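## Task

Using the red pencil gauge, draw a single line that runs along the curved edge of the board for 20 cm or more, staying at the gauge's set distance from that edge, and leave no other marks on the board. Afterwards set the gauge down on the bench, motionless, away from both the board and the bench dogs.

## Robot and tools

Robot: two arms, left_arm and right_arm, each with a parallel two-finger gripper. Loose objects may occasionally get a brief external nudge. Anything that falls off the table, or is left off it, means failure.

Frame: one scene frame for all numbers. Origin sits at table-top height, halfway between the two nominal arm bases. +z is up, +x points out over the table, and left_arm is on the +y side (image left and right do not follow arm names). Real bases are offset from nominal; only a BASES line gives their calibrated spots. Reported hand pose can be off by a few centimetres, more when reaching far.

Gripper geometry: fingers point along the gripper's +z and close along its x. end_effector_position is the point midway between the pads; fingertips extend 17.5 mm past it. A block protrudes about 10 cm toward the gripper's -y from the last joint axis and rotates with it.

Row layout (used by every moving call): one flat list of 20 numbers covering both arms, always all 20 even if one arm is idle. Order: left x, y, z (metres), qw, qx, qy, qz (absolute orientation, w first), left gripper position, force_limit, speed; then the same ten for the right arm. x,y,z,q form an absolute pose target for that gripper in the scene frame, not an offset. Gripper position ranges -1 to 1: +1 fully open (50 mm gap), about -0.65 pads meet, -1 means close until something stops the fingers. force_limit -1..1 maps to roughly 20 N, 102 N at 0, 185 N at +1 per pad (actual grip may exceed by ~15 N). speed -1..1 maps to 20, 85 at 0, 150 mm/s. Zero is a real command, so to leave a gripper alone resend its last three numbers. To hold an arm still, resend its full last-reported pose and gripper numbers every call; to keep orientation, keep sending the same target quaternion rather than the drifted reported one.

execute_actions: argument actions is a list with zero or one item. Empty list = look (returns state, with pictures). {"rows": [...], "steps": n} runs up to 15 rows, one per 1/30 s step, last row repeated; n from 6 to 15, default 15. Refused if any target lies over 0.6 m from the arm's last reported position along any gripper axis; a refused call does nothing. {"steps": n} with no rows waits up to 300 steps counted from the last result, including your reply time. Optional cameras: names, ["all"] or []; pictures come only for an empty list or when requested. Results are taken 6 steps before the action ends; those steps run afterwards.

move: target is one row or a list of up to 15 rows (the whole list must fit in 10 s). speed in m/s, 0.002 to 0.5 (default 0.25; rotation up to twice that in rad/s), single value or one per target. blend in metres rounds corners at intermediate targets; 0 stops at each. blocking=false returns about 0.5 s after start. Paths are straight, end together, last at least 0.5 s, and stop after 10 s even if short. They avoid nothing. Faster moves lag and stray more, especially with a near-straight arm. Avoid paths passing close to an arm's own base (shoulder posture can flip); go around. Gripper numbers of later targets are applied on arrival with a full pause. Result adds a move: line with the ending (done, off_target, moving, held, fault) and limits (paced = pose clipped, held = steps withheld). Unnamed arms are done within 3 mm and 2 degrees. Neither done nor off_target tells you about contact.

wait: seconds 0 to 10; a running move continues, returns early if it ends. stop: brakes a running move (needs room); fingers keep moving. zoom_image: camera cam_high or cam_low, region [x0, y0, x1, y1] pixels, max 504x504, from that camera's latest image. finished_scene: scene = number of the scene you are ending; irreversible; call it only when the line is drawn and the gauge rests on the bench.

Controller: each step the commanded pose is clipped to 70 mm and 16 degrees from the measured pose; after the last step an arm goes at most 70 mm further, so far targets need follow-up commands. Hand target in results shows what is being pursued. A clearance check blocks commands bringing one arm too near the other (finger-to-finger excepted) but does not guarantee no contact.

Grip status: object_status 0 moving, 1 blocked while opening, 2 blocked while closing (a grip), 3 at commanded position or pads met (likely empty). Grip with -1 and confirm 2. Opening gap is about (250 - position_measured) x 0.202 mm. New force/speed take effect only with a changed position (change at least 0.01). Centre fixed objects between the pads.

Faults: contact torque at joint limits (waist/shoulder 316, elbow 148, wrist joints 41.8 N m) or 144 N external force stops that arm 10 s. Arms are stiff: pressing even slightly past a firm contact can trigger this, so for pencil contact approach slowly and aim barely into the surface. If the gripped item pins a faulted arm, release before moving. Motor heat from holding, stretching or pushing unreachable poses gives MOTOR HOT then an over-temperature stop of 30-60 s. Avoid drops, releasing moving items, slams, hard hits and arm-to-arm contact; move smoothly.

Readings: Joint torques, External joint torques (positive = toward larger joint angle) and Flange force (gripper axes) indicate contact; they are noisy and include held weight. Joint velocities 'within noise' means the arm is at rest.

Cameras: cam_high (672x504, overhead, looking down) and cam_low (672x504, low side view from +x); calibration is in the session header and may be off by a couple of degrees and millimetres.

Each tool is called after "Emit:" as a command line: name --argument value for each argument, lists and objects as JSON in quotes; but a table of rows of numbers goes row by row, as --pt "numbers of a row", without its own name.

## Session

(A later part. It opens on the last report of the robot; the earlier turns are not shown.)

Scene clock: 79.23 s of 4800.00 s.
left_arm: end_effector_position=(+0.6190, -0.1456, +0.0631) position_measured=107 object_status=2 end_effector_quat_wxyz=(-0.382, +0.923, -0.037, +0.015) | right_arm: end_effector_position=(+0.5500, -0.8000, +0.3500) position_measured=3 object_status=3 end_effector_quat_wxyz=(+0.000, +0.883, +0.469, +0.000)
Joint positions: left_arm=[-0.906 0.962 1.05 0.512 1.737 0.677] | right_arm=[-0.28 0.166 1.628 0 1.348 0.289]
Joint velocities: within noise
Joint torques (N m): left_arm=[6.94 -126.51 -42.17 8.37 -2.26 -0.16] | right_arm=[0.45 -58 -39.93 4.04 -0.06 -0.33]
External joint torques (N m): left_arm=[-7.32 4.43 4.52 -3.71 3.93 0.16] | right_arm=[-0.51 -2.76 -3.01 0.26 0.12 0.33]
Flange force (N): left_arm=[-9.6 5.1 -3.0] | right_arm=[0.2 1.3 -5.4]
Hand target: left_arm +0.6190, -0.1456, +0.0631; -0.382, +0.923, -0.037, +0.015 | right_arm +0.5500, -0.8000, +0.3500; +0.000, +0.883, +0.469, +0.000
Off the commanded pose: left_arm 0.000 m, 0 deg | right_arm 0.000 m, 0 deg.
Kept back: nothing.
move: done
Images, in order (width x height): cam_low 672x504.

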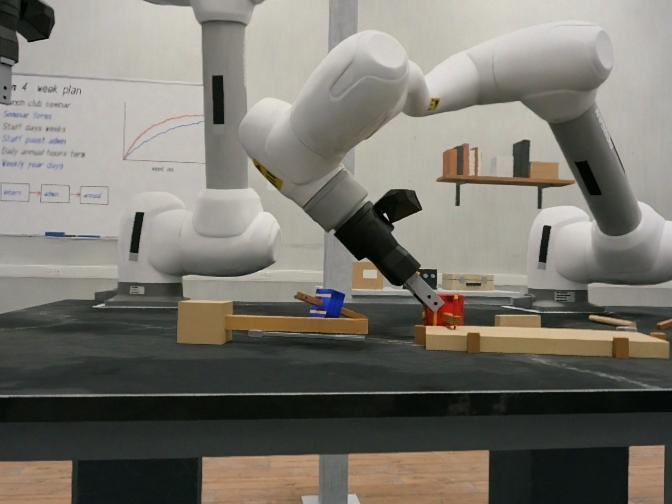

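Emit:
move --pt "0.6190 -0.1456 0.0628 -0.3824 0.9232 -0.0371 0.0154 -1 -0.7 -0.8 0.55 -0.80 0.35 0 0.883 0.469 0 1 -0.9 0" --pt "0.6197 -0.1332 0.0628 -0.3822 0.9227 -0.0471 0.0195 -1 -0.7 -0.8 0.55 -0.80 0.35 0 0.883 0.469 0 1 -0.9 0" --speed '[0.02,0.03]' --cameras '[]'

Emit:
move --target '[0.6206,-0.1207,0.0628,-0.3820,0.9221,-0.0572,0.0237,-1,-0.7,-0.8, 0.55,-0.80,0.35,0,0.883,0.469,0,1,-0.9,0]' --speed '[0.03]' --cameras '["cam_low"]'

Emit:
zoom_image --camera "cam_low" --region '[420, 300, 480, 350]'

Scene clock: 81.37 s of 4800.00 s.
left_arm: end_effector_position=(+0.6197, -0.1333, +0.0628) position_measured=107 object_status=2 end_effector_quat_wxyz=(-0.382, +0.923, -0.047, +0.019) | right_arm: end_effector_position=(+0.5500, -0.8000, +0.3500) position_measured=3 object_status=3 end_effector_quat_wxyz=(+0.000, +0.883, +0.469, +0.000)
Joint positions: left_arm=[-0.901 0.942 1.09 0.525 1.707 0.687] | right_arm=[-0.28 0.166 1.628 0 1.348 0.289]
Joint velocities: within noise
Joint torques (N m): left_arm=[19.41 -117.93 -42.31 11.72 -4.7 -0.08] | right_arm=[0.67 -57.82 -39.9 4.08 -0.05 -0.34]
External joint torques (N m): left_arm=[-19.75 -3.66 4.52 -7.05 6.36 0.08] | right_arm=[-0.68 -2.36 -2.85 0.2 0.11 0.34]
Flange force (N): left_arm=[-27.8 1.9 -12.2] | right_arm=[0.1 1.7 -5.1]
Hand target: left_arm +0.6197, -0.1332, +0.0628; -0.382, +0.923, -0.047, +0.019 | right_arm +0.5500, -0.8000, +0.3500; +0.000, +0.883, +0.469, +0.000
Off the commanded pose: left_arm 0.000 m, 0 deg | right_arm 0.000 m, 0 deg.
Kept back: nothing.
move: done
No camera images: "cameras" was empty.

Scene clock: 82.10 s of 4800.00 s.
left_arm: end_effector_position=(+0.6206, -0.1208, +0.0628) position_measured=107 object_status=2 end_effector_quat_wxyz=(-0.382, +0.922, -0.057, +0.024) | right_arm: end_effector_position=(+0.5500, -0.8000, +0.3500) position_measured=3 object_status=3 end_effector_quat_wxyz=(+0.000, +0.883, +0.469, +0.000)
Joint positions: left_arm=[-0.895 0.923 1.129 0.539 1.678 0.699] | right_arm=[-0.28 0.166 1.628 0 1.348 0.289]
Joint velocities: within noise
Joint torques (N m): left_arm=[25.26 -116 -42.68 14.16 -6.38 -0.05] | right_arm=[0.46 -58.02 -39.9 4.09 -0.05 -0.34]
External joint torques (N m): left_arm=[-25.84 -4.22 5.13 -9.52 8.02 0.05] | right_arm=[-0.55 -2.6 -2.96 0.2 0.12 0.34]
Flange force (N): left_arm=[-33.8 5.3 -18.3] | right_arm=[0.2 1.5 -5.3]
Hand target: left_arm +0.6206, -0.1207, +0.0628; -0.382, +0.922, -0.057, +0.024 | right_arm +0.5500, -0.8000, +0.3500; +0.000, +0.883, +0.469, +0.000
Off the commanded pose: left_arm 0.000 m, 0 deg | right_arm 0.000 m, 0 deg.
Kept back: nothing.
move: done
Images, in order (width x height): cam_low 672x504.

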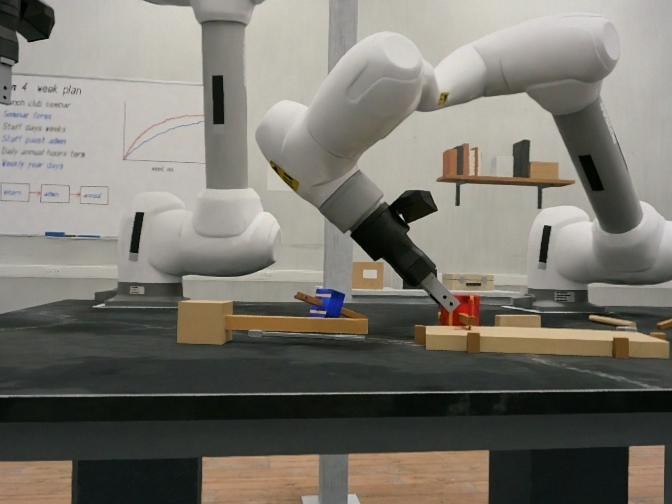

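Scaled by 8.400 from the camera's 672x504 image, which has a finer 960x720 frame.

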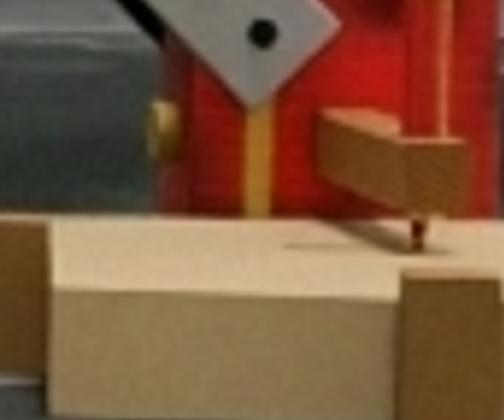

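Emit:
move --target '[0.6194,-0.1206,0.0628,-0.3820,0.9221,-0.0572,0.0237,-1,-0.7,-0.8, 0.55,-0.80,0.35,0,0.883,0.469,0,1,-0.9,0]' --speed '[0.02]' --cameras '[]'

Scene clock: 83.97 s of 4800.00 s.
left_arm: end_effector_position=(+0.6195, -0.1205, +0.0628) position_measured=107 object_status=2 end_effector_quat_wxyz=(-0.382, +0.922, -0.057, +0.024) | right_arm: end_effector_position=(+0.5500, -0.8000, +0.3500) position_measured=3 object_status=3 end_effector_quat_wxyz=(+0.000, +0.883, +0.469, +0.000)
Joint positions: left_arm=[-0.896 0.921 1.132 0.538 1.677 0.697] | right_arm=[-0.28 0.166 1.628 0 1.348 0.289]
Joint velocities: within noise
Joint torques (N m): left_arm=[-0.42 -123.91 -38.75 4.78 0.69 0] | right_arm=[0.32 -58.02 -39.87 4.05 -0.09 -0.37]
External joint torques (N m): left_arm=[0.64 4.26 1.47 -0.17 0.96 0] | right_arm=[-0.4 -2.58 -2.96 0.24 0.16 0.37]
Flange force (N): left_arm=[2.6 3.7 0.6] | right_arm=[0.5 1.4 -5.4]
Hand target: left_arm +0.6194, -0.1206, +0.0628; -0.382, +0.922, -0.057, +0.024 | right_arm +0.5500, -0.8000, +0.3500; +0.000, +0.883, +0.469, +0.000
Off the commanded pose: left_arm 0.000 m, 0 deg | right_arm 0.000 m, 0 deg.
Kept back: nothing.
move: done
No camera images: "cameras" was empty.

Emit:
move --target '[0.6202,-0.1207,0.0628,-0.3824,0.9232,-0.0371,0.0154,-1,-0.7,-0.8, 0.55,-0.80,0.35,0,0.883,0.469,0,1,-0.9,0]' --speed '[0.02]' --cameras '[]'

Scene clock: 86.03 s of 4800.00 s.
left_arm: end_effector_position=(+0.6202, -0.1207, +0.0628) position_measured=107 object_status=2 end_effector_quat_wxyz=(-0.382, +0.923, -0.037, +0.015) | right_arm: end_effector_position=(+0.5500, -0.8000, +0.3500) position_measured=3 object_status=3 end_effector_quat_wxyz=(+0.000, +0.883, +0.469, +0.000)
Joint positions: left_arm=[-0.889 0.933 1.109 0.519 1.703 0.675] | right_arm=[-0.28 0.166 1.628 0 1.348 0.289]
Joint velocities: within noise
Joint torques (N m): left_arm=[-1.37 -125.16 -37.31 4.14 1.71 -0.13] | right_arm=[0.54 -57.77 -39.84 4.07 -0.09 -0.37]
External joint torques (N m): left_arm=[2.01 4.1 -0.19 0.5 -0.02 0.13] | right_arm=[-0.45 -2.92 -2.97 0.23 0.17 0.37]
Flange force (N): left_arm=[7.0 4.7 -0.2] | right_arm=[0.2 1.0 -5.5]
Hand target: left_arm +0.6202, -0.1207, +0.0628; -0.382, +0.923, -0.037, +0.015 | right_arm +0.5500, -0.8000, +0.3500; +0.000, +0.883, +0.469, +0.000
Off the commanded pose: left_arm 0.000 m, 0 deg | right_arm 0.000 m, 0 deg.
Kept back: nothing.
move: done
No camera images: "cameras" was empty.

Emit:
move --target '[0.6207,-0.1208,0.0628,-0.3824,0.9232,-0.0371,0.0154,-1,-0.7,-0.8, 0.55,-0.80,0.35,0,0.883,0.469,0,1,-0.9,0]' --speed '[0.02]' --cameras '[]'

Emit:
move --target '[0.6212,-0.1208,0.0628,-0.3824,0.9232,-0.0371,0.0154,-1,-0.7,-0.8, 0.55,-0.80,0.35,0,0.883,0.469,0,1,-0.9,0]' --speed '[0.02]' --cameras '[]'

Scene clock: 86.97 s of 4800.00 s.
left_arm: end_effector_position=(+0.6207, -0.1208, +0.0628) position_measured=107 object_status=2 end_effector_quat_wxyz=(-0.382, +0.923, -0.037, +0.015) | right_arm: end_effector_position=(+0.5500, -0.8000, +0.3500) position_measured=3 object_status=3 end_effector_quat_wxyz=(+0.000, +0.883, +0.469, +0.000)
Joint positions: left_arm=[-0.889 0.933 1.108 0.519 1.704 0.675] | right_arm=[-0.28 0.166 1.628 0 1.348 0.289]
Joint velocities: within noise
Joint torques (N m): left_arm=[0.35 -124.41 -39.42 5.63 -0.34 -0.04] | right_arm=[0.5 -57.81 -40.05 4.06 -0.06 -0.32]
External joint torques (N m): left_arm=[-0.41 3.48 1.89 -0.99 2.02 0.04] | right_arm=[-0.42 -2.57 -2.81 0.24 0.12 0.32]
Flange force (N): left_arm=[0.3 3.1 -1.0] | right_arm=[0.3 1.2 -5.1]
Hand target: left_arm +0.6207, -0.1208, +0.0628; -0.382, +0.923, -0.037, +0.015 | right_arm +0.5500, -0.8000, +0.3500; +0.000, +0.883, +0.469, +0.000
Off the commanded pose: left_arm 0.000 m, 0 deg | right_arm 0.000 m, 0 deg.
Kept back: nothing.
move: done
No camera images: "cameras" was empty.

Scene clock: 87.67 s of 4800.00 s.
left_arm: end_effector_position=(+0.6212, -0.1208, +0.0628) position_measured=107 object_status=2 end_effector_quat_wxyz=(-0.382, +0.923, -0.037, +0.015) | right_arm: end_effector_position=(+0.5500, -0.8000, +0.3500) position_measured=3 object_status=3 end_effector_quat_wxyz=(+0.000, +0.883, +0.469, +0.000)
Joint positions: left_arm=[-0.888 0.934 1.107 0.519 1.704 0.676] | right_arm=[-0.28 0.166 1.628 0 1.348 0.289]
Joint velocities: within noise
Joint torques (N m): left_arm=[12.57 -122.29 -44.1 10.28 -4.4 -0.3] | right_arm=[0.53 -58.02 -39.82 4.09 -0.08 -0.34]
External joint torques (N m): left_arm=[-12.93 1.98 6.79 -5.67 6.08 0.3] | right_arm=[-0.5 -3.04 -3.3 0.22 0.14 0.34]
Flange force (N): left_arm=[-21.0 2.7 -5.3] | right_arm=[0.2 1.4 -6.0]
Hand target: left_arm +0.6212, -0.1208, +0.0628; -0.382, +0.923, -0.037, +0.015 | right_arm +0.5500, -0.8000, +0.3500; +0.000, +0.883, +0.469, +0.000
Off the commanded pose: left_arm 0.000 m, 0 deg | right_arm 0.000 m, 0 deg.
Kept back: nothing.
move: done
No camera images: "cameras" was empty.

Emit:
move --target '[0.6218,-0.1083,0.0627,-0.3822,0.9226,-0.0488,0.0202,-1,-0.7,-0.8, 0.55,-0.80,0.35,0,0.883,0.469,0,1,-0.9,0]' --speed '[0.025]' --cameras '["cam_low"]'

Emit:
zoom_image --camera "cam_low" --region '[430, 300, 490, 350]'

Scene clock: 88.87 s of 4800.00 s.
left_arm: end_effector_position=(+0.6218, -0.1084, +0.0627) position_measured=107 object_status=2 end_effector_quat_wxyz=(-0.382, +0.923, -0.049, +0.020) | right_arm: end_effector_position=(+0.5500, -0.8000, +0.3500) position_measured=3 object_status=3 end_effector_quat_wxyz=(+0.000, +0.883, +0.469, +0.000)
Joint positions: left_arm=[-0.884 0.914 1.147 0.535 1.673 0.689] | right_arm=[-0.28 0.166 1.628 0 1.348 0.289]
Joint velocities: within noise
Joint torques (N m): left_arm=[10.91 -119.75 -37.63 8.66 -1.97 -0.42] | right_arm=[0.67 -57.83 -39.84 4.08 -0.08 -0.36]
External joint torques (N m): left_arm=[-11.74 0.93 0.45 -4.07 3.62 0.42] | right_arm=[-0.57 -2.5 -2.93 0.22 0.14 0.36]
Flange force (N): left_arm=[-7.2 8.2 -12.2] | right_arm=[0.2 1.6 -5.3]
Hand target: left_arm +0.6218, -0.1083, +0.0627; -0.382, +0.923, -0.049, +0.020 | right_arm +0.5500, -0.8000, +0.3500; +0.000, +0.883, +0.469, +0.000
Off the commanded pose: left_arm 0.000 m, 0 deg | right_arm 0.000 m, 0 deg.
Kept back: nothing.
move: done
Images, in order (width x height): cam_low 672x504.

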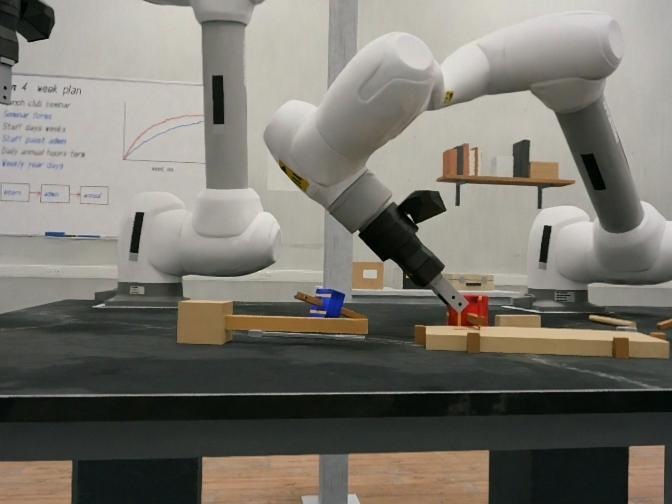

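Scaled by 8.400 from the camera's 672x504 image, which has a finer 960x720 frame.

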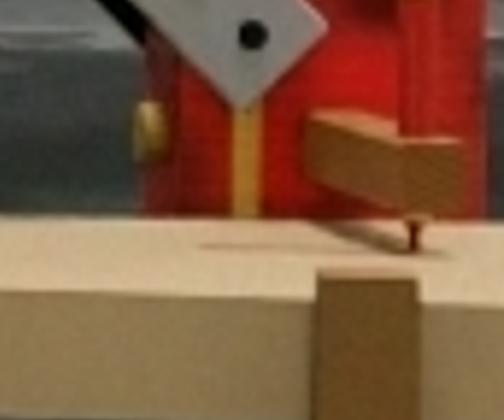

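Emit:
move --target '[0.6230,-0.0958,0.0627,-0.3819,0.9220,-0.0588,0.0244,-1,-0.7,-0.8, 0.55,-0.80,0.35,0,0.883,0.469,0,1,-0.9,0]' --speed '[0.025]' --cameras '[]'

Scene clock: 89.93 s of 4800.00 s.
left_arm: end_effector_position=(+0.6230, -0.0959, +0.0627) position_measured=107 object_status=2 end_effector_quat_wxyz=(-0.382, +0.922, -0.059, +0.024) | right_arm: end_effector_position=(+0.5500, -0.8000, +0.3500) position_measured=3 object_status=3 end_effector_quat_wxyz=(+0.000, +0.883, +0.469, +0.000)
Joint positions: left_arm=[-0.878 0.895 1.183 0.549 1.645 0.7] | right_arm=[-0.28 0.166 1.628 0 1.348 0.289]
Joint velocities: within noise
Joint torques (N m): left_arm=[10.74 -120.12 -38.32 8.27 -1.57 -0.41] | right_arm=[0.64 -58.09 -39.94 4.04 -0.07 -0.34]
External joint torques (N m): left_arm=[-11.45 1.95 1.16 -3.68 3.22 0.42] | right_arm=[-0.7 -2.28 -2.8 0.24 0.14 0.34]
Flange force (N): left_arm=[-7.4 8.6 -10.5] | right_arm=[0.0 1.8 -5.0]
Hand target: left_arm +0.6230, -0.0958, +0.0627; -0.382, +0.922, -0.059, +0.024 | right_arm +0.5500, -0.8000, +0.3500; +0.000, +0.883, +0.469, +0.000
Off the commanded pose: left_arm 0.000 m, 0 deg | right_arm 0.000 m, 0 deg.
Kept back: nothing.
move: done
No camera images: "cameras" was empty.

Emit:
move --target '[0.6244,-0.0834,0.0627,-0.3816,0.9213,-0.0689,0.0285,-1,-0.7,-0.8, 0.55,-0.80,0.35,0,0.883,0.469,0,1,-0.9,0]' --speed '[0.025]' --cameras '[]'

Emit:
move --target '[0.6261,-0.0709,0.0627,-0.3813,0.9205,-0.0789,0.0327,-1,-0.7,-0.8, 0.55,-0.80,0.35,0,0.883,0.469,0,1,-0.9,0]' --speed '[0.025]' --cameras '[]'

Scene clock: 91.03 s of 4800.00 s.
left_arm: end_effector_position=(+0.6244, -0.0835, +0.0627) position_measured=107 object_status=2 end_effector_quat_wxyz=(-0.382, +0.921, -0.069, +0.028) | right_arm: end_effector_position=(+0.5500, -0.8000, +0.3500) position_measured=3 object_status=3 end_effector_quat_wxyz=(+0.000, +0.883, +0.469, +0.000)
Joint positions: left_arm=[-0.871 0.878 1.218 0.563 1.618 0.712] | right_arm=[-0.28 0.166 1.628 0 1.348 0.289]
Joint velocities: within noise
Joint torques (N m): left_arm=[8.23 -115.83 -39.89 7.64 -1.38 -0.08] | right_arm=[0.39 -57.82 -39.94 4.1 -0.05 -0.34]
External joint torques (N m): left_arm=[-8.48 -1.57 2.9 -3.08 3.03 0.08] | right_arm=[-0.48 -3.29 -3.11 0.21 0.12 0.34]
Flange force (N): left_arm=[-13.4 0.8 -5.6] | right_arm=[0.0 0.7 -5.8]
Hand target: left_arm +0.6244, -0.0834, +0.0627; -0.382, +0.921, -0.069, +0.028 | right_arm +0.5500, -0.8000, +0.3500; +0.000, +0.883, +0.469, +0.000
Off the commanded pose: left_arm 0.000 m, 0 deg | right_arm 0.000 m, 0 deg.
Kept back: nothing.
move: done
No camera images: "cameras" was empty.

Scene clock: 91.80 s of 4800.00 s.
left_arm: end_effector_position=(+0.6261, -0.0710, +0.0627) position_measured=107 object_status=2 end_effector_quat_wxyz=(-0.381, +0.921, -0.079, +0.033) | right_arm: end_effector_position=(+0.5500, -0.8000, +0.3500) position_measured=3 object_status=3 end_effector_quat_wxyz=(+0.000, +0.883, +0.469, +0.000)
Joint positions: left_arm=[-0.864 0.861 1.252 0.578 1.59 0.724] | right_arm=[-0.28 0.166 1.628 0 1.348 0.289]
Joint velocities: within noise
Joint torques (N m): left_arm=[4.81 -117.7 -39.29 6.41 -0.51 -0.28] | right_arm=[0.61 -57.9 -39.84 4.05 -0.07 -0.34]
External joint torques (N m): left_arm=[-4.96 1.9 2.53 -1.88 2.13 0.28] | right_arm=[-0.47 -2.24 -2.9 0.25 0.14 0.34]
Flange force (N): left_arm=[-5.9 3.3 -3.0] | right_arm=[0.5 1.9 -5.1]
Hand target: left_arm +0.6261, -0.0709, +0.0627; -0.381, +0.920, -0.079, +0.033 | right_arm +0.5500, -0.8000, +0.3500; +0.000, +0.883, +0.469, +0.000
Off the commanded pose: left_arm 0.000 m, 0 deg | right_arm 0.000 m, 0 deg.
Kept back: nothing.
move: done
No camera images: "cameras" was empty.

Emit:
move --target '[0.6283,-0.0586,0.0626,-0.3809,0.9196,-0.0890,0.0368,-1,-0.7,-0.8, 0.55,-0.80,0.35,0,0.883,0.469,0,1,-0.9,0]' --speed '[0.025]' --cameras '[]'

Emit:
move --target '[0.6307,-0.0463,0.0626,-0.3805,0.9186,-0.0990,0.0410,-1,-0.7,-0.8, 0.55,-0.80,0.35,0,0.883,0.469,0,1,-0.9,0]' --speed '[0.025]' --cameras '[]'

Scene clock: 92.93 s of 4800.00 s.
left_arm: end_effector_position=(+0.6283, -0.0587, +0.0626) position_measured=107 object_status=2 end_effector_quat_wxyz=(-0.381, +0.920, -0.089, +0.037) | right_arm: end_effector_position=(+0.5500, -0.8000, +0.3500) position_measured=3 object_status=3 end_effector_quat_wxyz=(+0.000, +0.883, +0.469, +0.000)
Joint positions: left_arm=[-0.857 0.845 1.284 0.594 1.563 0.736] | right_arm=[-0.28 0.166 1.628 0 1.348 0.289]
Joint velocities: within noise
Joint torques (N m): left_arm=[8.89 -112.76 -40.24 7.88 -2.11 -0.69] | right_arm=[0.16 -58.11 -39.94 4.1 -0.08 -0.35]
External joint torques (N m): left_arm=[-9.35 -1.14 3.89 -3.42 3.7 0.69] | right_arm=[-0.06 -2.88 -3.03 0.21 0.15 0.35]
Flange force (N): left_arm=[-14.4 1.4 -7.0] | right_arm=[0.8 1.0 -5.6]
Hand target: left_arm +0.6283, -0.0586, +0.0626; -0.381, +0.920, -0.089, +0.037 | right_arm +0.5500, -0.8000, +0.3500; +0.000, +0.883, +0.469, +0.000
Off the commanded pose: left_arm 0.000 m, 0 deg | right_arm 0.000 m, 0 deg.
Kept back: nothing.
move: done
No camera images: "cameras" was empty.

Scene clock: 93.70 s of 4800.00 s.
left_arm: end_effector_position=(+0.6307, -0.0464, +0.0626) position_measured=107 object_status=2 end_effector_quat_wxyz=(-0.380, +0.919, -0.099, +0.041) | right_arm: end_effector_position=(+0.5500, -0.8000, +0.3500) position_measured=3 object_status=3 end_effector_quat_wxyz=(+0.000, +0.883, +0.469, +0.000)
Joint positions: left_arm=[-0.849 0.83 1.314 0.609 1.537 0.748] | right_arm=[-0.28 0.166 1.628 0 1.348 0.289]
Joint velocities: within noise
Joint torques (N m): left_arm=[9.36 -114.24 -39.88 8.42 -2.74 -0.18] | right_arm=[0.45 -57.97 -40.01 4.06 -0.06 -0.37]
External joint torques (N m): left_arm=[-8.89 1.85 3.93 -4.02 4.32 0.18] | right_arm=[-0.48 -2.56 -2.83 0.23 0.13 0.37]
Flange force (N): left_arm=[-10.8 5.6 -7.9] | right_arm=[0.3 1.3 -5.1]
Hand target: left_arm +0.6307, -0.0463, +0.0626; -0.380, +0.919, -0.099, +0.041 | right_arm +0.5500, -0.8000, +0.3500; +0.000, +0.883, +0.469, +0.000
Off the commanded pose: left_arm 0.000 m, 0 deg | right_arm 0.000 m, 0 deg.
Kept back: nothing.
move: done
No camera images: "cameras" was empty.

Emit:
move --target '[0.6333,-0.0340,0.0626,-0.3800,0.9175,-0.1090,0.0451,-1,-0.7,-0.8, 0.55,-0.80,0.35,0,0.883,0.469,0,1,-0.9,0]' --speed '[0.025]' --cameras '[]'

Emit:
move --target '[0.6363,-0.0219,0.0626,-0.3795,0.9162,-0.1190,0.0493,-1,-0.7,-0.8, 0.55,-0.80,0.35,0,0.883,0.469,0,1,-0.9,0]' --speed '[0.025]' --cameras '["cam_high","cam_low"]'

Emit:
zoom_image --camera "cam_high" --region '[250, 210, 400, 340]'

Scene clock: 94.90 s of 4800.00 s.
left_arm: end_effector_position=(+0.6333, -0.0341, +0.0626) position_measured=107 object_status=2 end_effector_quat_wxyz=(-0.380, +0.917, -0.109, +0.045) | right_arm: end_effector_position=(+0.5500, -0.8000, +0.3500) position_measured=3 object_status=3 end_effector_quat_wxyz=(+0.000, +0.883, +0.469, +0.000)
Joint positions: left_arm=[-0.841 0.815 1.344 0.625 1.51 0.76] | right_arm=[-0.28 0.166 1.628 0 1.348 0.289]
Joint velocities: within noise
Joint torques (N m): left_arm=[6.78 -110.31 -40.29 7.1 -2.18 -0.06] | right_arm=[0.67 -58.06 -39.9 4.08 -0.05 -0.34]
External joint torques (N m): left_arm=[-7.1 -0.24 4.69 -2.75 3.73 0.06] | right_arm=[-0.6 -2.73 -3.09 0.23 0.12 0.34]
Flange force (N): left_arm=[-13.8 1.4 -5.1] | right_arm=[0.1 1.5 -5.5]
Hand target: left_arm +0.6333, -0.0340, +0.0626; -0.380, +0.917, -0.109, +0.045 | right_arm +0.5500, -0.8000, +0.3500; +0.000, +0.883, +0.469, +0.000
Off the commanded pose: left_arm 0.000 m, 0 deg | right_arm 0.000 m, 0 deg.
Kept back: nothing.
move: done
No camera images: "cameras" was empty.

Scene clock: 95.67 s of 4800.00 s.
left_arm: end_effector_position=(+0.6363, -0.0220, +0.0626) position_measured=107 object_status=2 end_effector_quat_wxyz=(-0.380, +0.916, -0.119, +0.049) | right_arm: end_effector_position=(+0.5500, -0.8000, +0.3500) position_measured=3 object_status=3 end_effector_quat_wxyz=(+0.000, +0.883, +0.469, +0.000)
Joint positions: left_arm=[-0.832 0.8 1.372 0.641 1.484 0.772] | right_arm=[-0.28 0.166 1.628 0 1.348 0.289]
Joint velocities: within noise
Joint torques (N m): left_arm=[8.47 -111.83 -41.05 8.84 -2.45 -0.2] | right_arm=[0.36 -58.09 -39.9 4.08 -0.08 -0.37]
External joint torques (N m): left_arm=[-8.6 1.43 5.29 -4.49 4 0.2] | right_arm=[-0.47 -2.72 -3.05 0.22 0.15 0.37]
Flange force (N): left_arm=[-14.0 4.7 -6.7] | right_arm=[0.3 1.4 -5.5]
Hand target: left_arm +0.6363, -0.0219, +0.0626; -0.379, +0.916, -0.119, +0.049 | right_arm +0.5500, -0.8000, +0.3500; +0.000, +0.883, +0.469, +0.000
Off the commanded pose: left_arm 0.000 m, 0 deg | right_arm 0.000 m, 0 deg.
Kept back: nothing.
move: done

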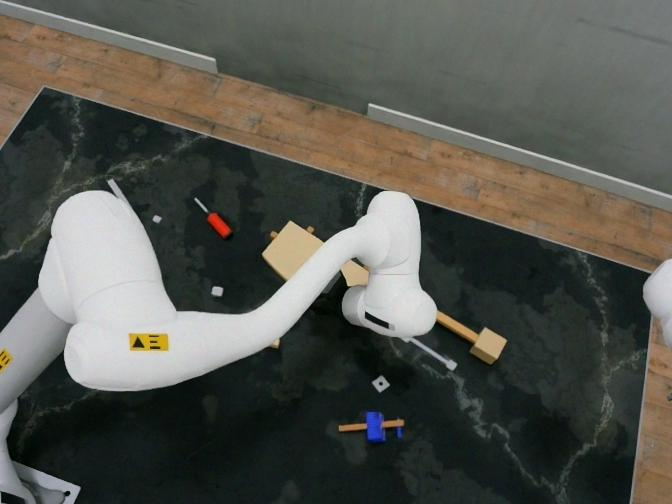

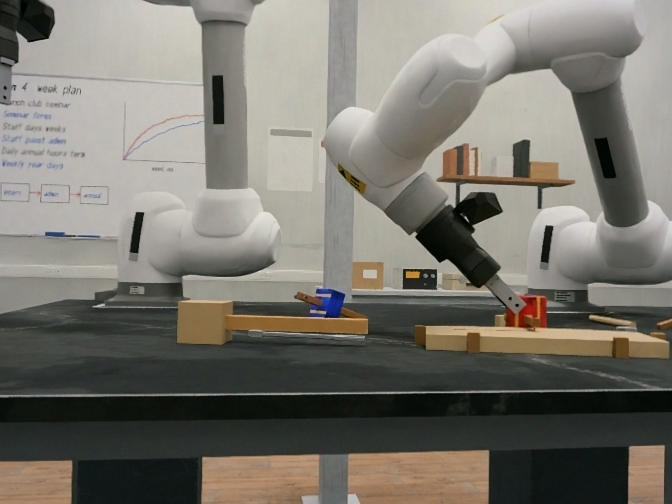

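Scaled by 3.360 from the camera's 672x504 image, which has a finer 960x720 frame.

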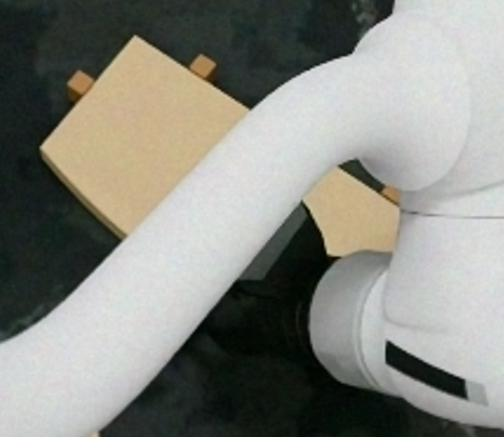

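Emit:
move --target '[0.6394,-0.0097,0.0626,-0.3790,0.9149,-0.1290,0.0534,-1,-0.7,-0.8, 0.55,-0.80,0.35,0,0.883,0.469,0,1,-0.9,0]' --speed '[0.025]' --cameras '[]'

Emit:
move --target '[0.6429,0.0023,0.0626,-0.3783,0.9134,-0.1390,0.0576,-1,-0.7,-0.8, 0.55,-0.80,0.35,0,0.883,0.469,0,1,-0.9,0]' --speed '[0.025]' --cameras '[]'

Scene clock: 96.80 s of 4800.00 s.
left_arm: end_effector_position=(+0.6394, -0.0098, +0.0626) position_measured=107 object_status=2 end_effector_quat_wxyz=(-0.379, +0.915, -0.129, +0.053) | right_arm: end_effector_position=(+0.5500, -0.8000, +0.3500) position_measured=3 object_status=3 end_effector_quat_wxyz=(+0.000, +0.883, +0.469, +0.000)
Joint positions: left_arm=[-0.823 0.787 1.399 0.658 1.458 0.784] | right_arm=[-0.28 0.166 1.628 0 1.348 0.289]
Joint velocities: within noise
Joint torques (N m): left_arm=[4.4 -109.83 -38.58 6.95 -1.56 -0.61] | right_arm=[0.58 -57.88 -39.98 4.09 -0.06 -0.34]
External joint torques (N m): left_arm=[-4.33 1.48 3.35 -2.69 3.08 0.62] | right_arm=[-0.48 -2.95 -2.96 0.22 0.13 0.34]
Flange force (N): left_arm=[-6.5 2.7 -4.6] | right_arm=[0.1 0.9 -5.4]
Hand target: left_arm +0.6394, -0.0097, +0.0626; -0.379, +0.915, -0.129, +0.053 | right_arm +0.5500, -0.8000, +0.3500; +0.000, +0.883, +0.469, +0.000
Off the commanded pose: left_arm 0.000 m, 0 deg | right_arm 0.000 m, 0 deg.
Kept back: nothing.
move: done
No camera images: "cameras" was empty.

Scene clock: 97.57 s of 4800.00 s.
left_arm: end_effector_position=(+0.6429, +0.0022, +0.0626) position_measured=107 object_status=2 end_effector_quat_wxyz=(-0.378, +0.913, -0.139, +0.058) | right_arm: end_effector_position=(+0.5500, -0.8000, +0.3500) position_measured=3 object_status=3 end_effector_quat_wxyz=(+0.000, +0.883, +0.469, +0.000)
Joint positions: left_arm=[-0.814 0.773 1.425 0.675 1.432 0.797] | right_arm=[-0.28 0.166 1.628 0 1.348 0.289]
Joint velocities: within noise
Joint torques (N m): left_arm=[3.81 -109.27 -40.53 6.96 -1.12 -0.16] | right_arm=[0.61 -57.55 -39.77 4.04 -0.07 -0.34]
External joint torques (N m): left_arm=[-3.67 1.98 5.46 -2.75 2.62 0.16] | right_arm=[-0.42 -3.16 -3.19 0.28 0.14 0.34]
Flange force (N): left_arm=[-11.0 2.1 -1.2] | right_arm=[0.2 1.0 -5.9]
Hand target: left_arm +0.6429, +0.0023, +0.0626; -0.378, +0.913, -0.139, +0.058 | right_arm +0.5500, -0.8000, +0.3500; +0.000, +0.883, +0.469, +0.000
Off the commanded pose: left_arm 0.000 m, 0 deg | right_arm 0.000 m, 0 deg.
Kept back: nothing.
move: done
No camera images: "cameras" was empty.

Emit:
move --target '[0.6467,0.0143,0.0624,-0.3777,0.9118,-0.1489,0.0617,-1,-0.7,-0.8, 0.55,-0.80,0.35,0,0.883,0.469,0,1,-0.9,0]' --speed '[0.025]' --cameras '[]'

Emit:
move --target '[0.6507,0.0262,0.0624,-0.3770,0.9101,-0.1588,0.0658,-1,-0.7,-0.8, 0.55,-0.80,0.35,0,0.883,0.469,0,1,-0.9,0]' --speed '[0.025]' --cameras '[]'

Scene clock: 98.80 s of 4800.00 s.
left_arm: end_effector_position=(+0.6467, +0.0142, +0.0624) position_measured=107 object_status=2 end_effector_quat_wxyz=(-0.378, +0.912, -0.149, +0.062) | right_arm: end_effector_position=(+0.5500, -0.8000, +0.3500) position_measured=3 object_status=3 end_effector_quat_wxyz=(+0.000, +0.883, +0.469, +0.000)
Joint positions: left_arm=[-0.803 0.761 1.449 0.692 1.407 0.809] | right_arm=[-0.28 0.166 1.628 0 1.348 0.289]
Joint velocities: within noise
Joint torques (N m): left_arm=[5.75 -104.65 -38.57 6.58 -1.88 -0.2] | right_arm=[0.38 -57.92 -39.98 4.05 -0.09 -0.36]
External joint torques (N m): left_arm=[-6.65 -1.79 3.54 -2.38 3.36 0.2] | right_arm=[-0.29 -2.69 -2.94 0.26 0.16 0.36]
Flange force (N): left_arm=[-11.9 1.4 -7.6] | right_arm=[0.5 1.2 -5.4]
Hand target: left_arm +0.6467, +0.0143, +0.0624; -0.378, +0.912, -0.149, +0.062 | right_arm +0.5500, -0.8000, +0.3500; +0.000, +0.883, +0.469, +0.000
Off the commanded pose: left_arm 0.000 m, 0 deg | right_arm 0.000 m, 0 deg.
Kept back: nothing.
move: done
No camera images: "cameras" was empty.

Scene clock: 99.57 s of 4800.00 s.
left_arm: end_effector_position=(+0.6507, +0.0261, +0.0624) position_measured=107 object_status=2 end_effector_quat_wxyz=(-0.377, +0.910, -0.159, +0.066) | right_arm: end_effector_position=(+0.5500, -0.8000, +0.3500) position_measured=3 object_status=3 end_effector_quat_wxyz=(+0.000, +0.883, +0.469, +0.000)
Joint positions: left_arm=[-0.793 0.749 1.473 0.709 1.381 0.822] | right_arm=[-0.28 0.166 1.628 0 1.348 0.289]
Joint velocities: within noise
Joint torques (N m): left_arm=[4.54 -104.96 -37.28 6.02 -1.3 -0.16] | right_arm=[0.24 -57.88 -39.92 4.08 -0.11 -0.35]
External joint torques (N m): left_arm=[-4.19 -0.29 2.54 -1.9 2.77 0.16] | right_arm=[-0.16 -2.36 -2.81 0.21 0.18 0.35]
Flange force (N): left_arm=[-6.7 1.8 -5.6] | right_arm=[0.8 1.4 -5.1]
Hand target: left_arm +0.6507, +0.0262, +0.0624; -0.377, +0.910, -0.159, +0.066 | right_arm +0.5500, -0.8000, +0.3500; +0.000, +0.883, +0.469, +0.000
Off the commanded pose: left_arm 0.000 m, 0 deg | right_arm 0.000 m, 0 deg.
Kept back: nothing.
move: done
No camera images: "cameras" was empty.

Emit:
move --target '[0.6551,0.0380,0.0624,-0.3763,0.9084,-0.1688,0.0699,-1,-0.7,-0.8, 0.55,-0.80,0.35,0,0.883,0.469,0,1,-0.9,0]' --speed '[0.025]' --cameras '[]'

Emit:
move --target '[0.6596,0.0497,0.0624,-0.3755,0.9065,-0.1787,0.0740,-1,-0.7,-0.8, 0.55,-0.80,0.35,0,0.883,0.469,0,1,-0.9,0]' --speed '[0.025]' --cameras '[]'

Scene clock: 100.70 s of 4800.00 s.
left_arm: end_effector_position=(+0.6551, +0.0379, +0.0624) position_measured=107 object_status=2 end_effector_quat_wxyz=(-0.376, +0.908, -0.169, +0.070) | right_arm: end_effector_position=(+0.5500, -0.8000, +0.3500) position_measured=3 object_status=3 end_effector_quat_wxyz=(+0.000, +0.883, +0.469, +0.000)
Joint positions: left_arm=[-0.782 0.738 1.495 0.727 1.356 0.835] | right_arm=[-0.28 0.166 1.628 0 1.348 0.289]
Joint velocities: within noise
Joint torques (N m): left_arm=[3.28 -103.71 -37.96 5.97 -0.99 -0.01] | right_arm=[0.74 -57.93 -39.83 4.04 -0.05 -0.37]
External joint torques (N m): left_arm=[-3.11 -0.47 3.39 -1.89 2.43 0.01] | right_arm=[-0.76 -2.36 -2.89 0.25 0.12 0.37]
Flange force (N): left_arm=[-8.5 0.9 -3.9] | right_arm=[0.0 1.8 -5.1]
Hand target: left_arm +0.6551, +0.0380, +0.0624; -0.376, +0.908, -0.169, +0.070 | right_arm +0.5500, -0.8000, +0.3500; +0.000, +0.883, +0.469, +0.000
Off the commanded pose: left_arm 0.000 m, 0 deg | right_arm 0.000 m, 0 deg.
Kept back: nothing.
move: done
No camera images: "cameras" was empty.

Scene clock: 101.47 s of 4800.00 s.
left_arm: end_effector_position=(+0.6596, +0.0496, +0.0624) position_measured=107 object_status=2 end_effector_quat_wxyz=(-0.375, +0.906, -0.179, +0.074) | right_arm: end_effector_position=(+0.5500, -0.8000, +0.3500) position_measured=3 object_status=3 end_effector_quat_wxyz=(+0.000, +0.883, +0.469, +0.000)
Joint positions: left_arm=[-0.77 0.727 1.517 0.744 1.331 0.847] | right_arm=[-0.28 0.166 1.628 0 1.348 0.289]
Joint velocities: within noise
Joint torques (N m): left_arm=[0.17 -105.57 -34.29 5.05 -0.25 -0.38] | right_arm=[0.57 -58.15 -39.83 4.08 -0.07 -0.37]
External joint torques (N m): left_arm=[-0.33 2.47 -0.18 -1.02 1.68 0.38] | right_arm=[-0.49 -2.48 -3.12 0.22 0.13 0.37]
Flange force (N): left_arm=[4.6 2.6 -2.3] | right_arm=[0.5 1.9 -5.5]
Hand target: left_arm +0.6596, +0.0497, +0.0624; -0.375, +0.906, -0.179, +0.074 | right_arm +0.5500, -0.8000, +0.3500; +0.000, +0.883, +0.469, +0.000
Off the commanded pose: left_arm 0.000 m, 0 deg | right_arm 0.000 m, 0 deg.
Kept back: nothing.
move: done
No camera images: "cameras" was empty.

Emit:
move --target '[0.6649,0.0610,0.0623,-0.3746,0.9045,-0.1885,0.0781,-1,-0.7,-0.8, 0.55,-0.80,0.35,0,0.883,0.469,0,1,-0.9,0]' --speed '[0.025]' --cameras '[]'

Scene clock: 103.03 s of 4800.00 s.
left_arm: end_effector_position=(+0.6648, +0.0609, +0.0623) position_measured=107 object_status=2 end_effector_quat_wxyz=(-0.375, +0.904, -0.188, +0.078) | right_arm: end_effector_position=(+0.5500, -0.8000, +0.3500) position_measured=3 object_status=3 end_effector_quat_wxyz=(+0.000, +0.883, +0.469, +0.000)
Joint positions: left_arm=[-0.758 0.717 1.535 0.762 1.306 0.861] | right_arm=[-0.28 0.166 1.628 0 1.348 0.289]
Joint velocities: within noise
Joint torques (N m): left_arm=[6.26 -98.71 -42.1 7.78 -4.11 -0.6] | right_arm=[0.58 -57.98 -39.77 4.06 -0.03 -0.36]
External joint torques (N m): left_arm=[-6.71 -4.48 7.48 -3.76 5.52 0.6] | right_arm=[-0.71 -2.57 -3.02 0.22 0.1 0.36]
Flange force (N): left_arm=[-21.4 -1.3 -11.4] | right_arm=[0.0 1.7 -5.4]
Hand target: left_arm +0.6649, +0.0610, +0.0623; -0.375, +0.904, -0.188, +0.078 | right_arm +0.5500, -0.8000, +0.3500; +0.000, +0.883, +0.469, +0.000
Off the commanded pose: left_arm 0.000 m, 0 deg | right_arm 0.000 m, 0 deg.
Kept back: nothing.
move: done
No camera images: "cameras" was empty.

Emit:
move --target '[0.6699,0.0725,0.0623,-0.3738,0.9023,-0.1984,0.0822,-1,-0.7,-0.8, 0.55,-0.80,0.35,0,0.883,0.469,0,1,-0.9,0]' --speed '[0.025]' --cameras '[]'

Emit:
move --target '[0.6752,0.0839,0.0623,-0.3729,0.9001,-0.2082,0.0863,-1,-0.7,-0.8, 0.55,-0.80,0.35,0,0.883,0.469,0,1,-0.9,0]' --speed '[0.025]' --cameras '["cam_low","cam_high"]'

Emit:
zoom_image --camera "cam_high" --region '[250, 210, 400, 340]'

Emit:
zoom_image --camera "cam_low" --region '[540, 270, 670, 370]'

Scene clock: 105.87 s of 4800.00 s.
left_arm: end_effector_position=(+0.6699, +0.0724, +0.0623) position_measured=107 object_status=2 end_effector_quat_wxyz=(-0.374, +0.902, -0.198, +0.082) | right_arm: end_effector_position=(+0.5500, -0.8000, +0.3500) position_measured=3 object_status=3 end_effector_quat_wxyz=(+0.000, +0.883, +0.469, +0.000)
Joint positions: left_arm=[-0.746 0.707 1.555 0.78 1.281 0.874] | right_arm=[-0.28 0.166 1.628 0 1.348 0.289]
Joint velocities: within noise
Joint torques (N m): left_arm=[2.96 -100.74 -39.88 6.85 -2.93 -0.75] | right_arm=[0.36 -57.94 -39.86 4.05 -0.03 -0.35]
External joint torques (N m): left_arm=[-3.12 -0.36 5.79 -2.94 4.31 0.76] | right_arm=[-0.39 -2.96 -3.14 0.26 0.1 0.35]
Flange force (N): left_arm=[-11.5 0.5 -6.4] | right_arm=[0.4 1.2 -5.7]
Hand target: left_arm +0.6699, +0.0725, +0.0623; -0.374, +0.902, -0.198, +0.082 | right_arm +0.5500, -0.8000, +0.3500; +0.000, +0.883, +0.469, +0.000
Off the commanded pose: left_arm 0.000 m, 0 deg | right_arm 0.000 m, 0 deg.
Kept back: nothing.
move: done
No camera images: "cameras" was empty.

Scene clock: 106.63 s of 4800.00 s.
left_arm: end_effector_position=(+0.6752, +0.0838, +0.0623) position_measured=107 object_status=2 end_effector_quat_wxyz=(-0.373, +0.900, -0.208, +0.086) | right_arm: end_effector_position=(+0.5500, -0.8000, +0.3500) position_measured=3 object_status=3 end_effector_quat_wxyz=(+0.000, +0.883, +0.469, +0.000)
Joint positions: left_arm=[-0.733 0.698 1.573 0.799 1.256 0.887] | right_arm=[-0.28 0.166 1.628 0 1.348 0.289]
Joint velocities: within noise
Joint torques (N m): left_arm=[2.99 -99.96 -36.53 5.1 -1.29 -0.02] | right_arm=[0.54 -57.75 -39.83 4.07 -0.08 -0.35]
External joint torques (N m): left_arm=[-2.8 -0.24 2.58 -1.26 2.65 0.02] | right_arm=[-0.78 -2.37 -2.98 0.21 0.14 0.35]
Flange force (N): left_arm=[-5.4 1.7 -5.0] | right_arm=[0.0 2.0 -5.3]
Hand target: left_arm +0.6752, +0.0839, +0.0623; -0.373, +0.900, -0.208, +0.086 | right_arm +0.5500, -0.8000, +0.3500; +0.000, +0.883, +0.469, +0.000
Off the commanded pose: left_arm 0.000 m, 0 deg | right_arm 0.000 m, 0 deg.
Kept back: nothing.
move: done

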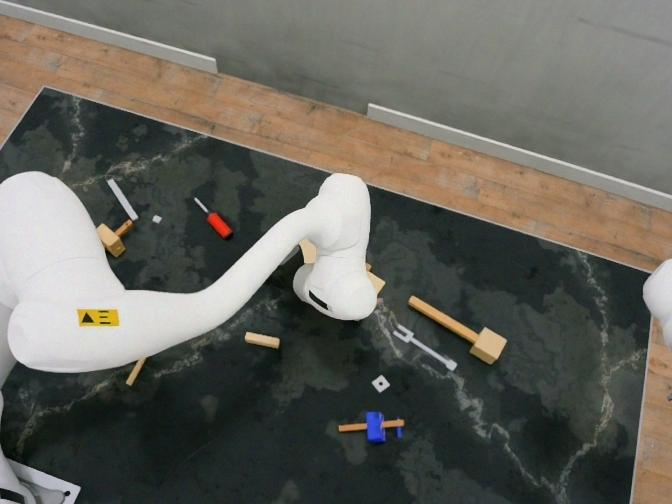

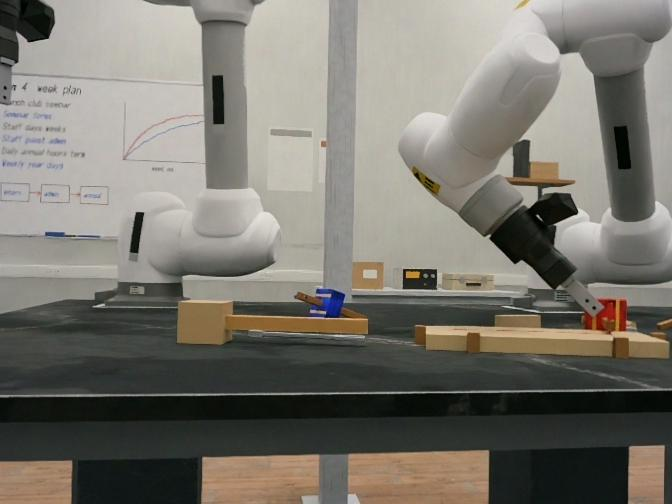

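Scaled by 3.360 from the camera's 672x504 image, which has a finer 960x720 frame.

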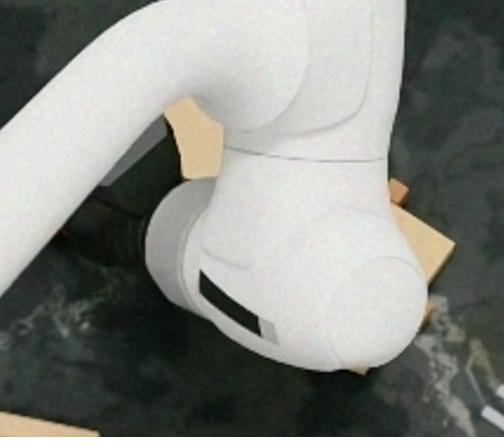

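Scaled by 3.877 from the camera's 672x504 image, which has a finer 960x720 frame.

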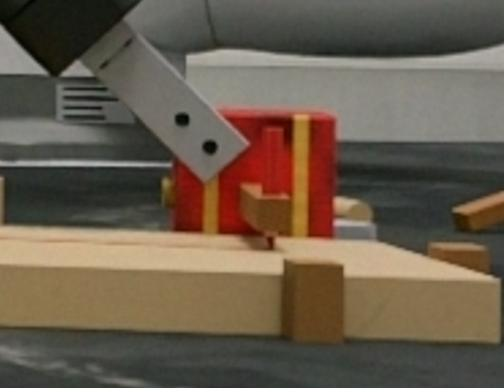

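Emit:
move --pt "0.6800 0.0932 0.0623 -0.3720 0.8982 -0.2165 0.0897 -1 -0.7 -0.8 0.55 -0.80 0.35 0 0.883 0.469 0 1 -0.9 0" --pt "0.6833 0.0995 0.0623 -0.3715 0.8968 -0.2219 0.0919 -1 -0.7 -0.8 0.55 -0.80 0.35 0 0.883 0.469 0 1 -0.9 0" --speed '[0.025,0.025]' --blend '[0.002,0]' --cameras '[]'

Emit:
move --pt "0.6828 0.0998 0.11 -0.3715 0.8968 -0.2219 0.0919 -1 -0.7 -0.8 0.55 -0.80 0.35 0 0.883 0.469 0 1 -0.9 0" --pt "0.52 0.09 0.16 -0.3827 0.9239 0 0 -1 -0.7 -0.8 0.55 -0.80 0.35 0 0.883 0.469 0 1 -0.9 0" --pt "0.38 0.08 0.10 -0.3827 0.9239 0 0 -1 -0.7 -0.8 0.55 -0.80 0.35 0 0.883 0.469 0 1 -0.9 0" --speed '[0.06,0.25,0.2]' --blend '[0.01,0.03,0]'

Emit:
zoom_image --camera "cam_high" --region '[250, 210, 400, 340]'

Emit:
zoom_image --camera "cam_low" --region '[460, 230, 560, 330]'

Scene clock: 109.73 s of 4800.00 s.
left_arm: end_effector_position=(+0.6833, +0.0994, +0.0623) position_measured=107 object_status=2 end_effector_quat_wxyz=(-0.372, +0.897, -0.222, +0.092) | right_arm: end_effector_position=(+0.5500, -0.8000, +0.3500) position_measured=3 object_status=3 end_effector_quat_wxyz=(+0.000, +0.883, +0.469, +0.000)
Joint positions: left_arm=[-0.714 0.686 1.595 0.824 1.221 0.906] | right_arm=[-0.28 0.166 1.628 0 1.348 0.289]
Joint velocities: within noise
Joint torques (N m): left_arm=[1.24 -99.22 -38.43 4.86 -1.63 -0.53] | right_arm=[0.6 -57.99 -39.78 4.04 -0.08 -0.39]
External joint torques (N m): left_arm=[-1.66 -1.1 4.18 -1.03 2.96 0.53] | right_arm=[-0.71 -2.24 -3.04 0.25 0.14 0.39]
Flange force (N): left_arm=[-9.0 -0.6 -4.4] | right_arm=[0.3 2.2 -5.3]
Hand target: left_arm +0.6833, +0.0995, +0.0623; -0.372, +0.897, -0.222, +0.092 | right_arm +0.5500, -0.8000, +0.3500; +0.000, +0.883, +0.469, +0.000
Off the commanded pose: left_arm 0.000 m, 0 deg | right_arm 0.000 m, 0 deg.
Kept back: nothing.
move: done; blend cut to 0 m at target 1
No camera images: "cameras" was empty.

Scene clock: 113.07 s of 4800.00 s.
left_arm: end_effector_position=(+0.3801, +0.0800, +0.1000) position_measured=107 object_status=2 end_effector_quat_wxyz=(-0.383, +0.924, +0.000, +0.000) | right_arm: end_effector_position=(+0.5500, -0.8000, +0.3500) position_measured=3 object_status=3 end_effector_quat_wxyz=(+0.000, +0.883, +0.469, +0.000)
Joint positions: left_arm=[-0.954 0.503 1.841 0.426 1.488 0.432] | right_arm=[-0.28 0.166 1.628 0 1.348 0.289]
Joint velocities: within noise
Joint torques (N m): left_arm=[-1.8 -84.39 -30.97 3.65 2.2 -0.47] | right_arm=[0.42 -57.77 -39.88 4.07 -0.07 -0.35]
External joint torques (N m): left_arm=[2.56 4.24 0.84 0.04 -0.24 0.47] | right_arm=[-0.64 -2.55 -2.96 0.22 0.13 0.35]
Flange force (N): left_arm=[5.5 3.9 3.7] | right_arm=[0.1 1.6 -5.3]
Hand target: left_arm +0.3800, +0.0800, +0.1000; -0.383, +0.924, +0.000, +0.000 | right_arm +0.5500, -0.8000, +0.3500; +0.000, +0.883, +0.469, +0.000
Off the commanded pose: left_arm 0.000 m, 0 deg | right_arm 0.000 m, 0 deg.
Kept back: nothing.
move: done; blend cut to 0 m at target 1

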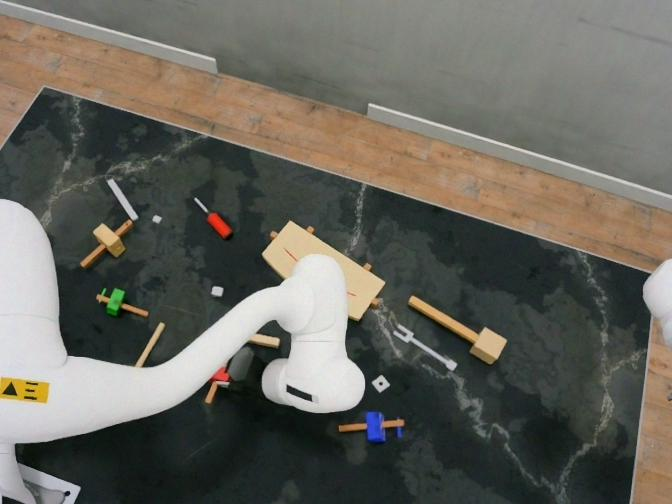

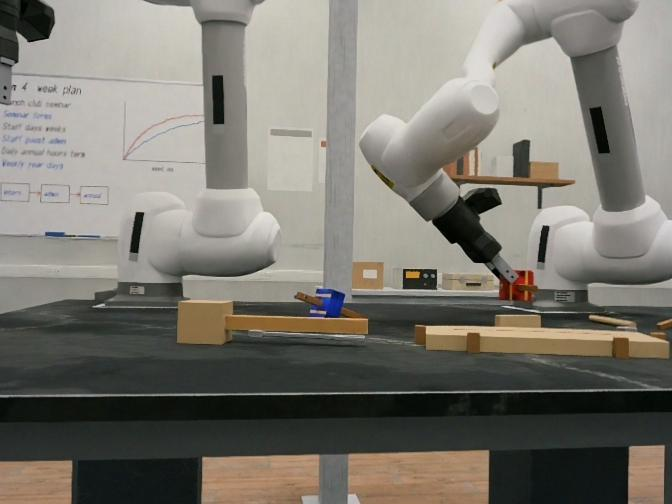

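Scaled by 3.360 from the camera's 672x504 image, which has a finer 960x720 frame.

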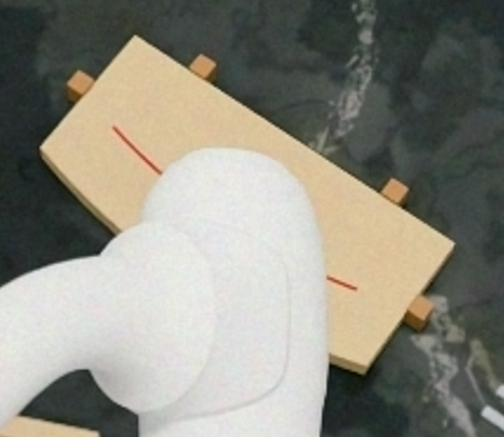

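Scaled by 5.040 from the camera's 672x504 image, which has a finer 960x720 frame.

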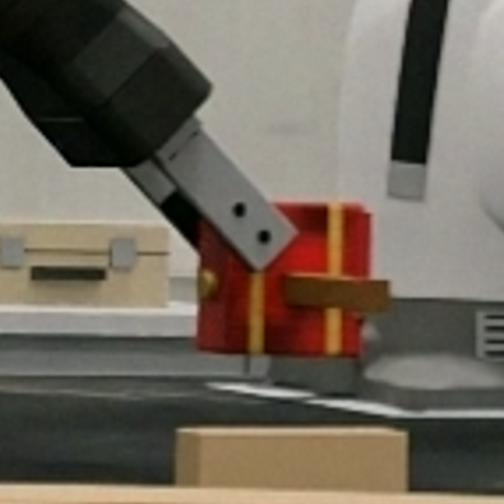

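Emit:
move --target '[0.28,0.08,0.11,-0.3827,0.9239,0,0,-1,-0.7,-0.8, 0.55,-0.80,0.35,0,0.883,0.469,0,1,-0.9,0]' --speed '[0.25]'

Emit:
zoom_image --camera "cam_high" --region '[250, 210, 400, 340]'

Scene clock: 114.30 s of 4800.00 s.
left_arm: end_effector_position=(+0.2801, +0.0800, +0.1100) position_measured=107 object_status=2 end_effector_quat_wxyz=(-0.383, +0.924, +0.000, +0.000) | right_arm: end_effector_position=(+0.5500, -0.8000, +0.3500) position_measured=3 object_status=3 end_effector_quat_wxyz=(+0.000, +0.883, +0.469, +0.000)
Joint positions: left_arm=[-1.081 0.422 1.954 0.344 1.492 0.337] | right_arm=[-0.28 0.166 1.628 0 1.348 0.289]
Joint velocities: within noise
Joint torques (N m): left_arm=[1.6 -73.95 -30.08 3.07 2.25 -0.37] | right_arm=[0.5 -58.07 -39.9 4.05 -0.06 -0.38]
External joint torques (N m): left_arm=[-1.14 2.71 1.33 0.43 -0.21 0.37] | right_arm=[-0.55 -2.12 -2.87 0.23 0.12 0.38]
Flange force (N): left_arm=[-0.5 3.6 2.4] | right_arm=[0.5 2.0 -5.0]
Hand target: left_arm +0.2800, +0.0800, +0.1100; -0.383, +0.924, +0.000, +0.000 | right_arm +0.5500, -0.8000, +0.3500; +0.000, +0.883, +0.469, +0.000
Off the commanded pose: left_arm 0.000 m, 0 deg | right_arm 0.000 m, 0 deg.
Kept back: nothing.
move: done

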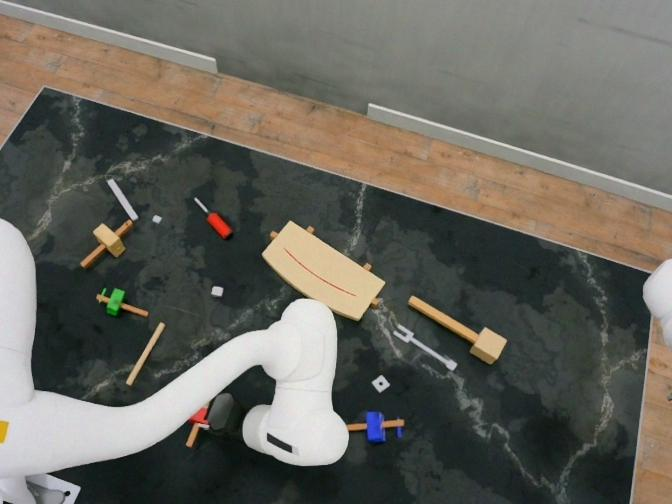

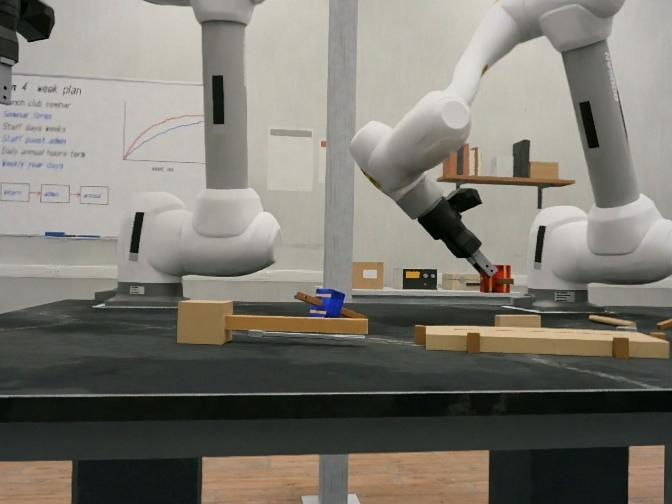

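Scaled by 3.360 from the camera's 672x504 image, which has a finer 960x720 frame.

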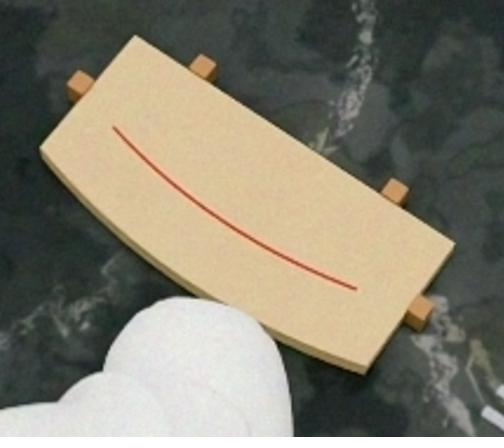

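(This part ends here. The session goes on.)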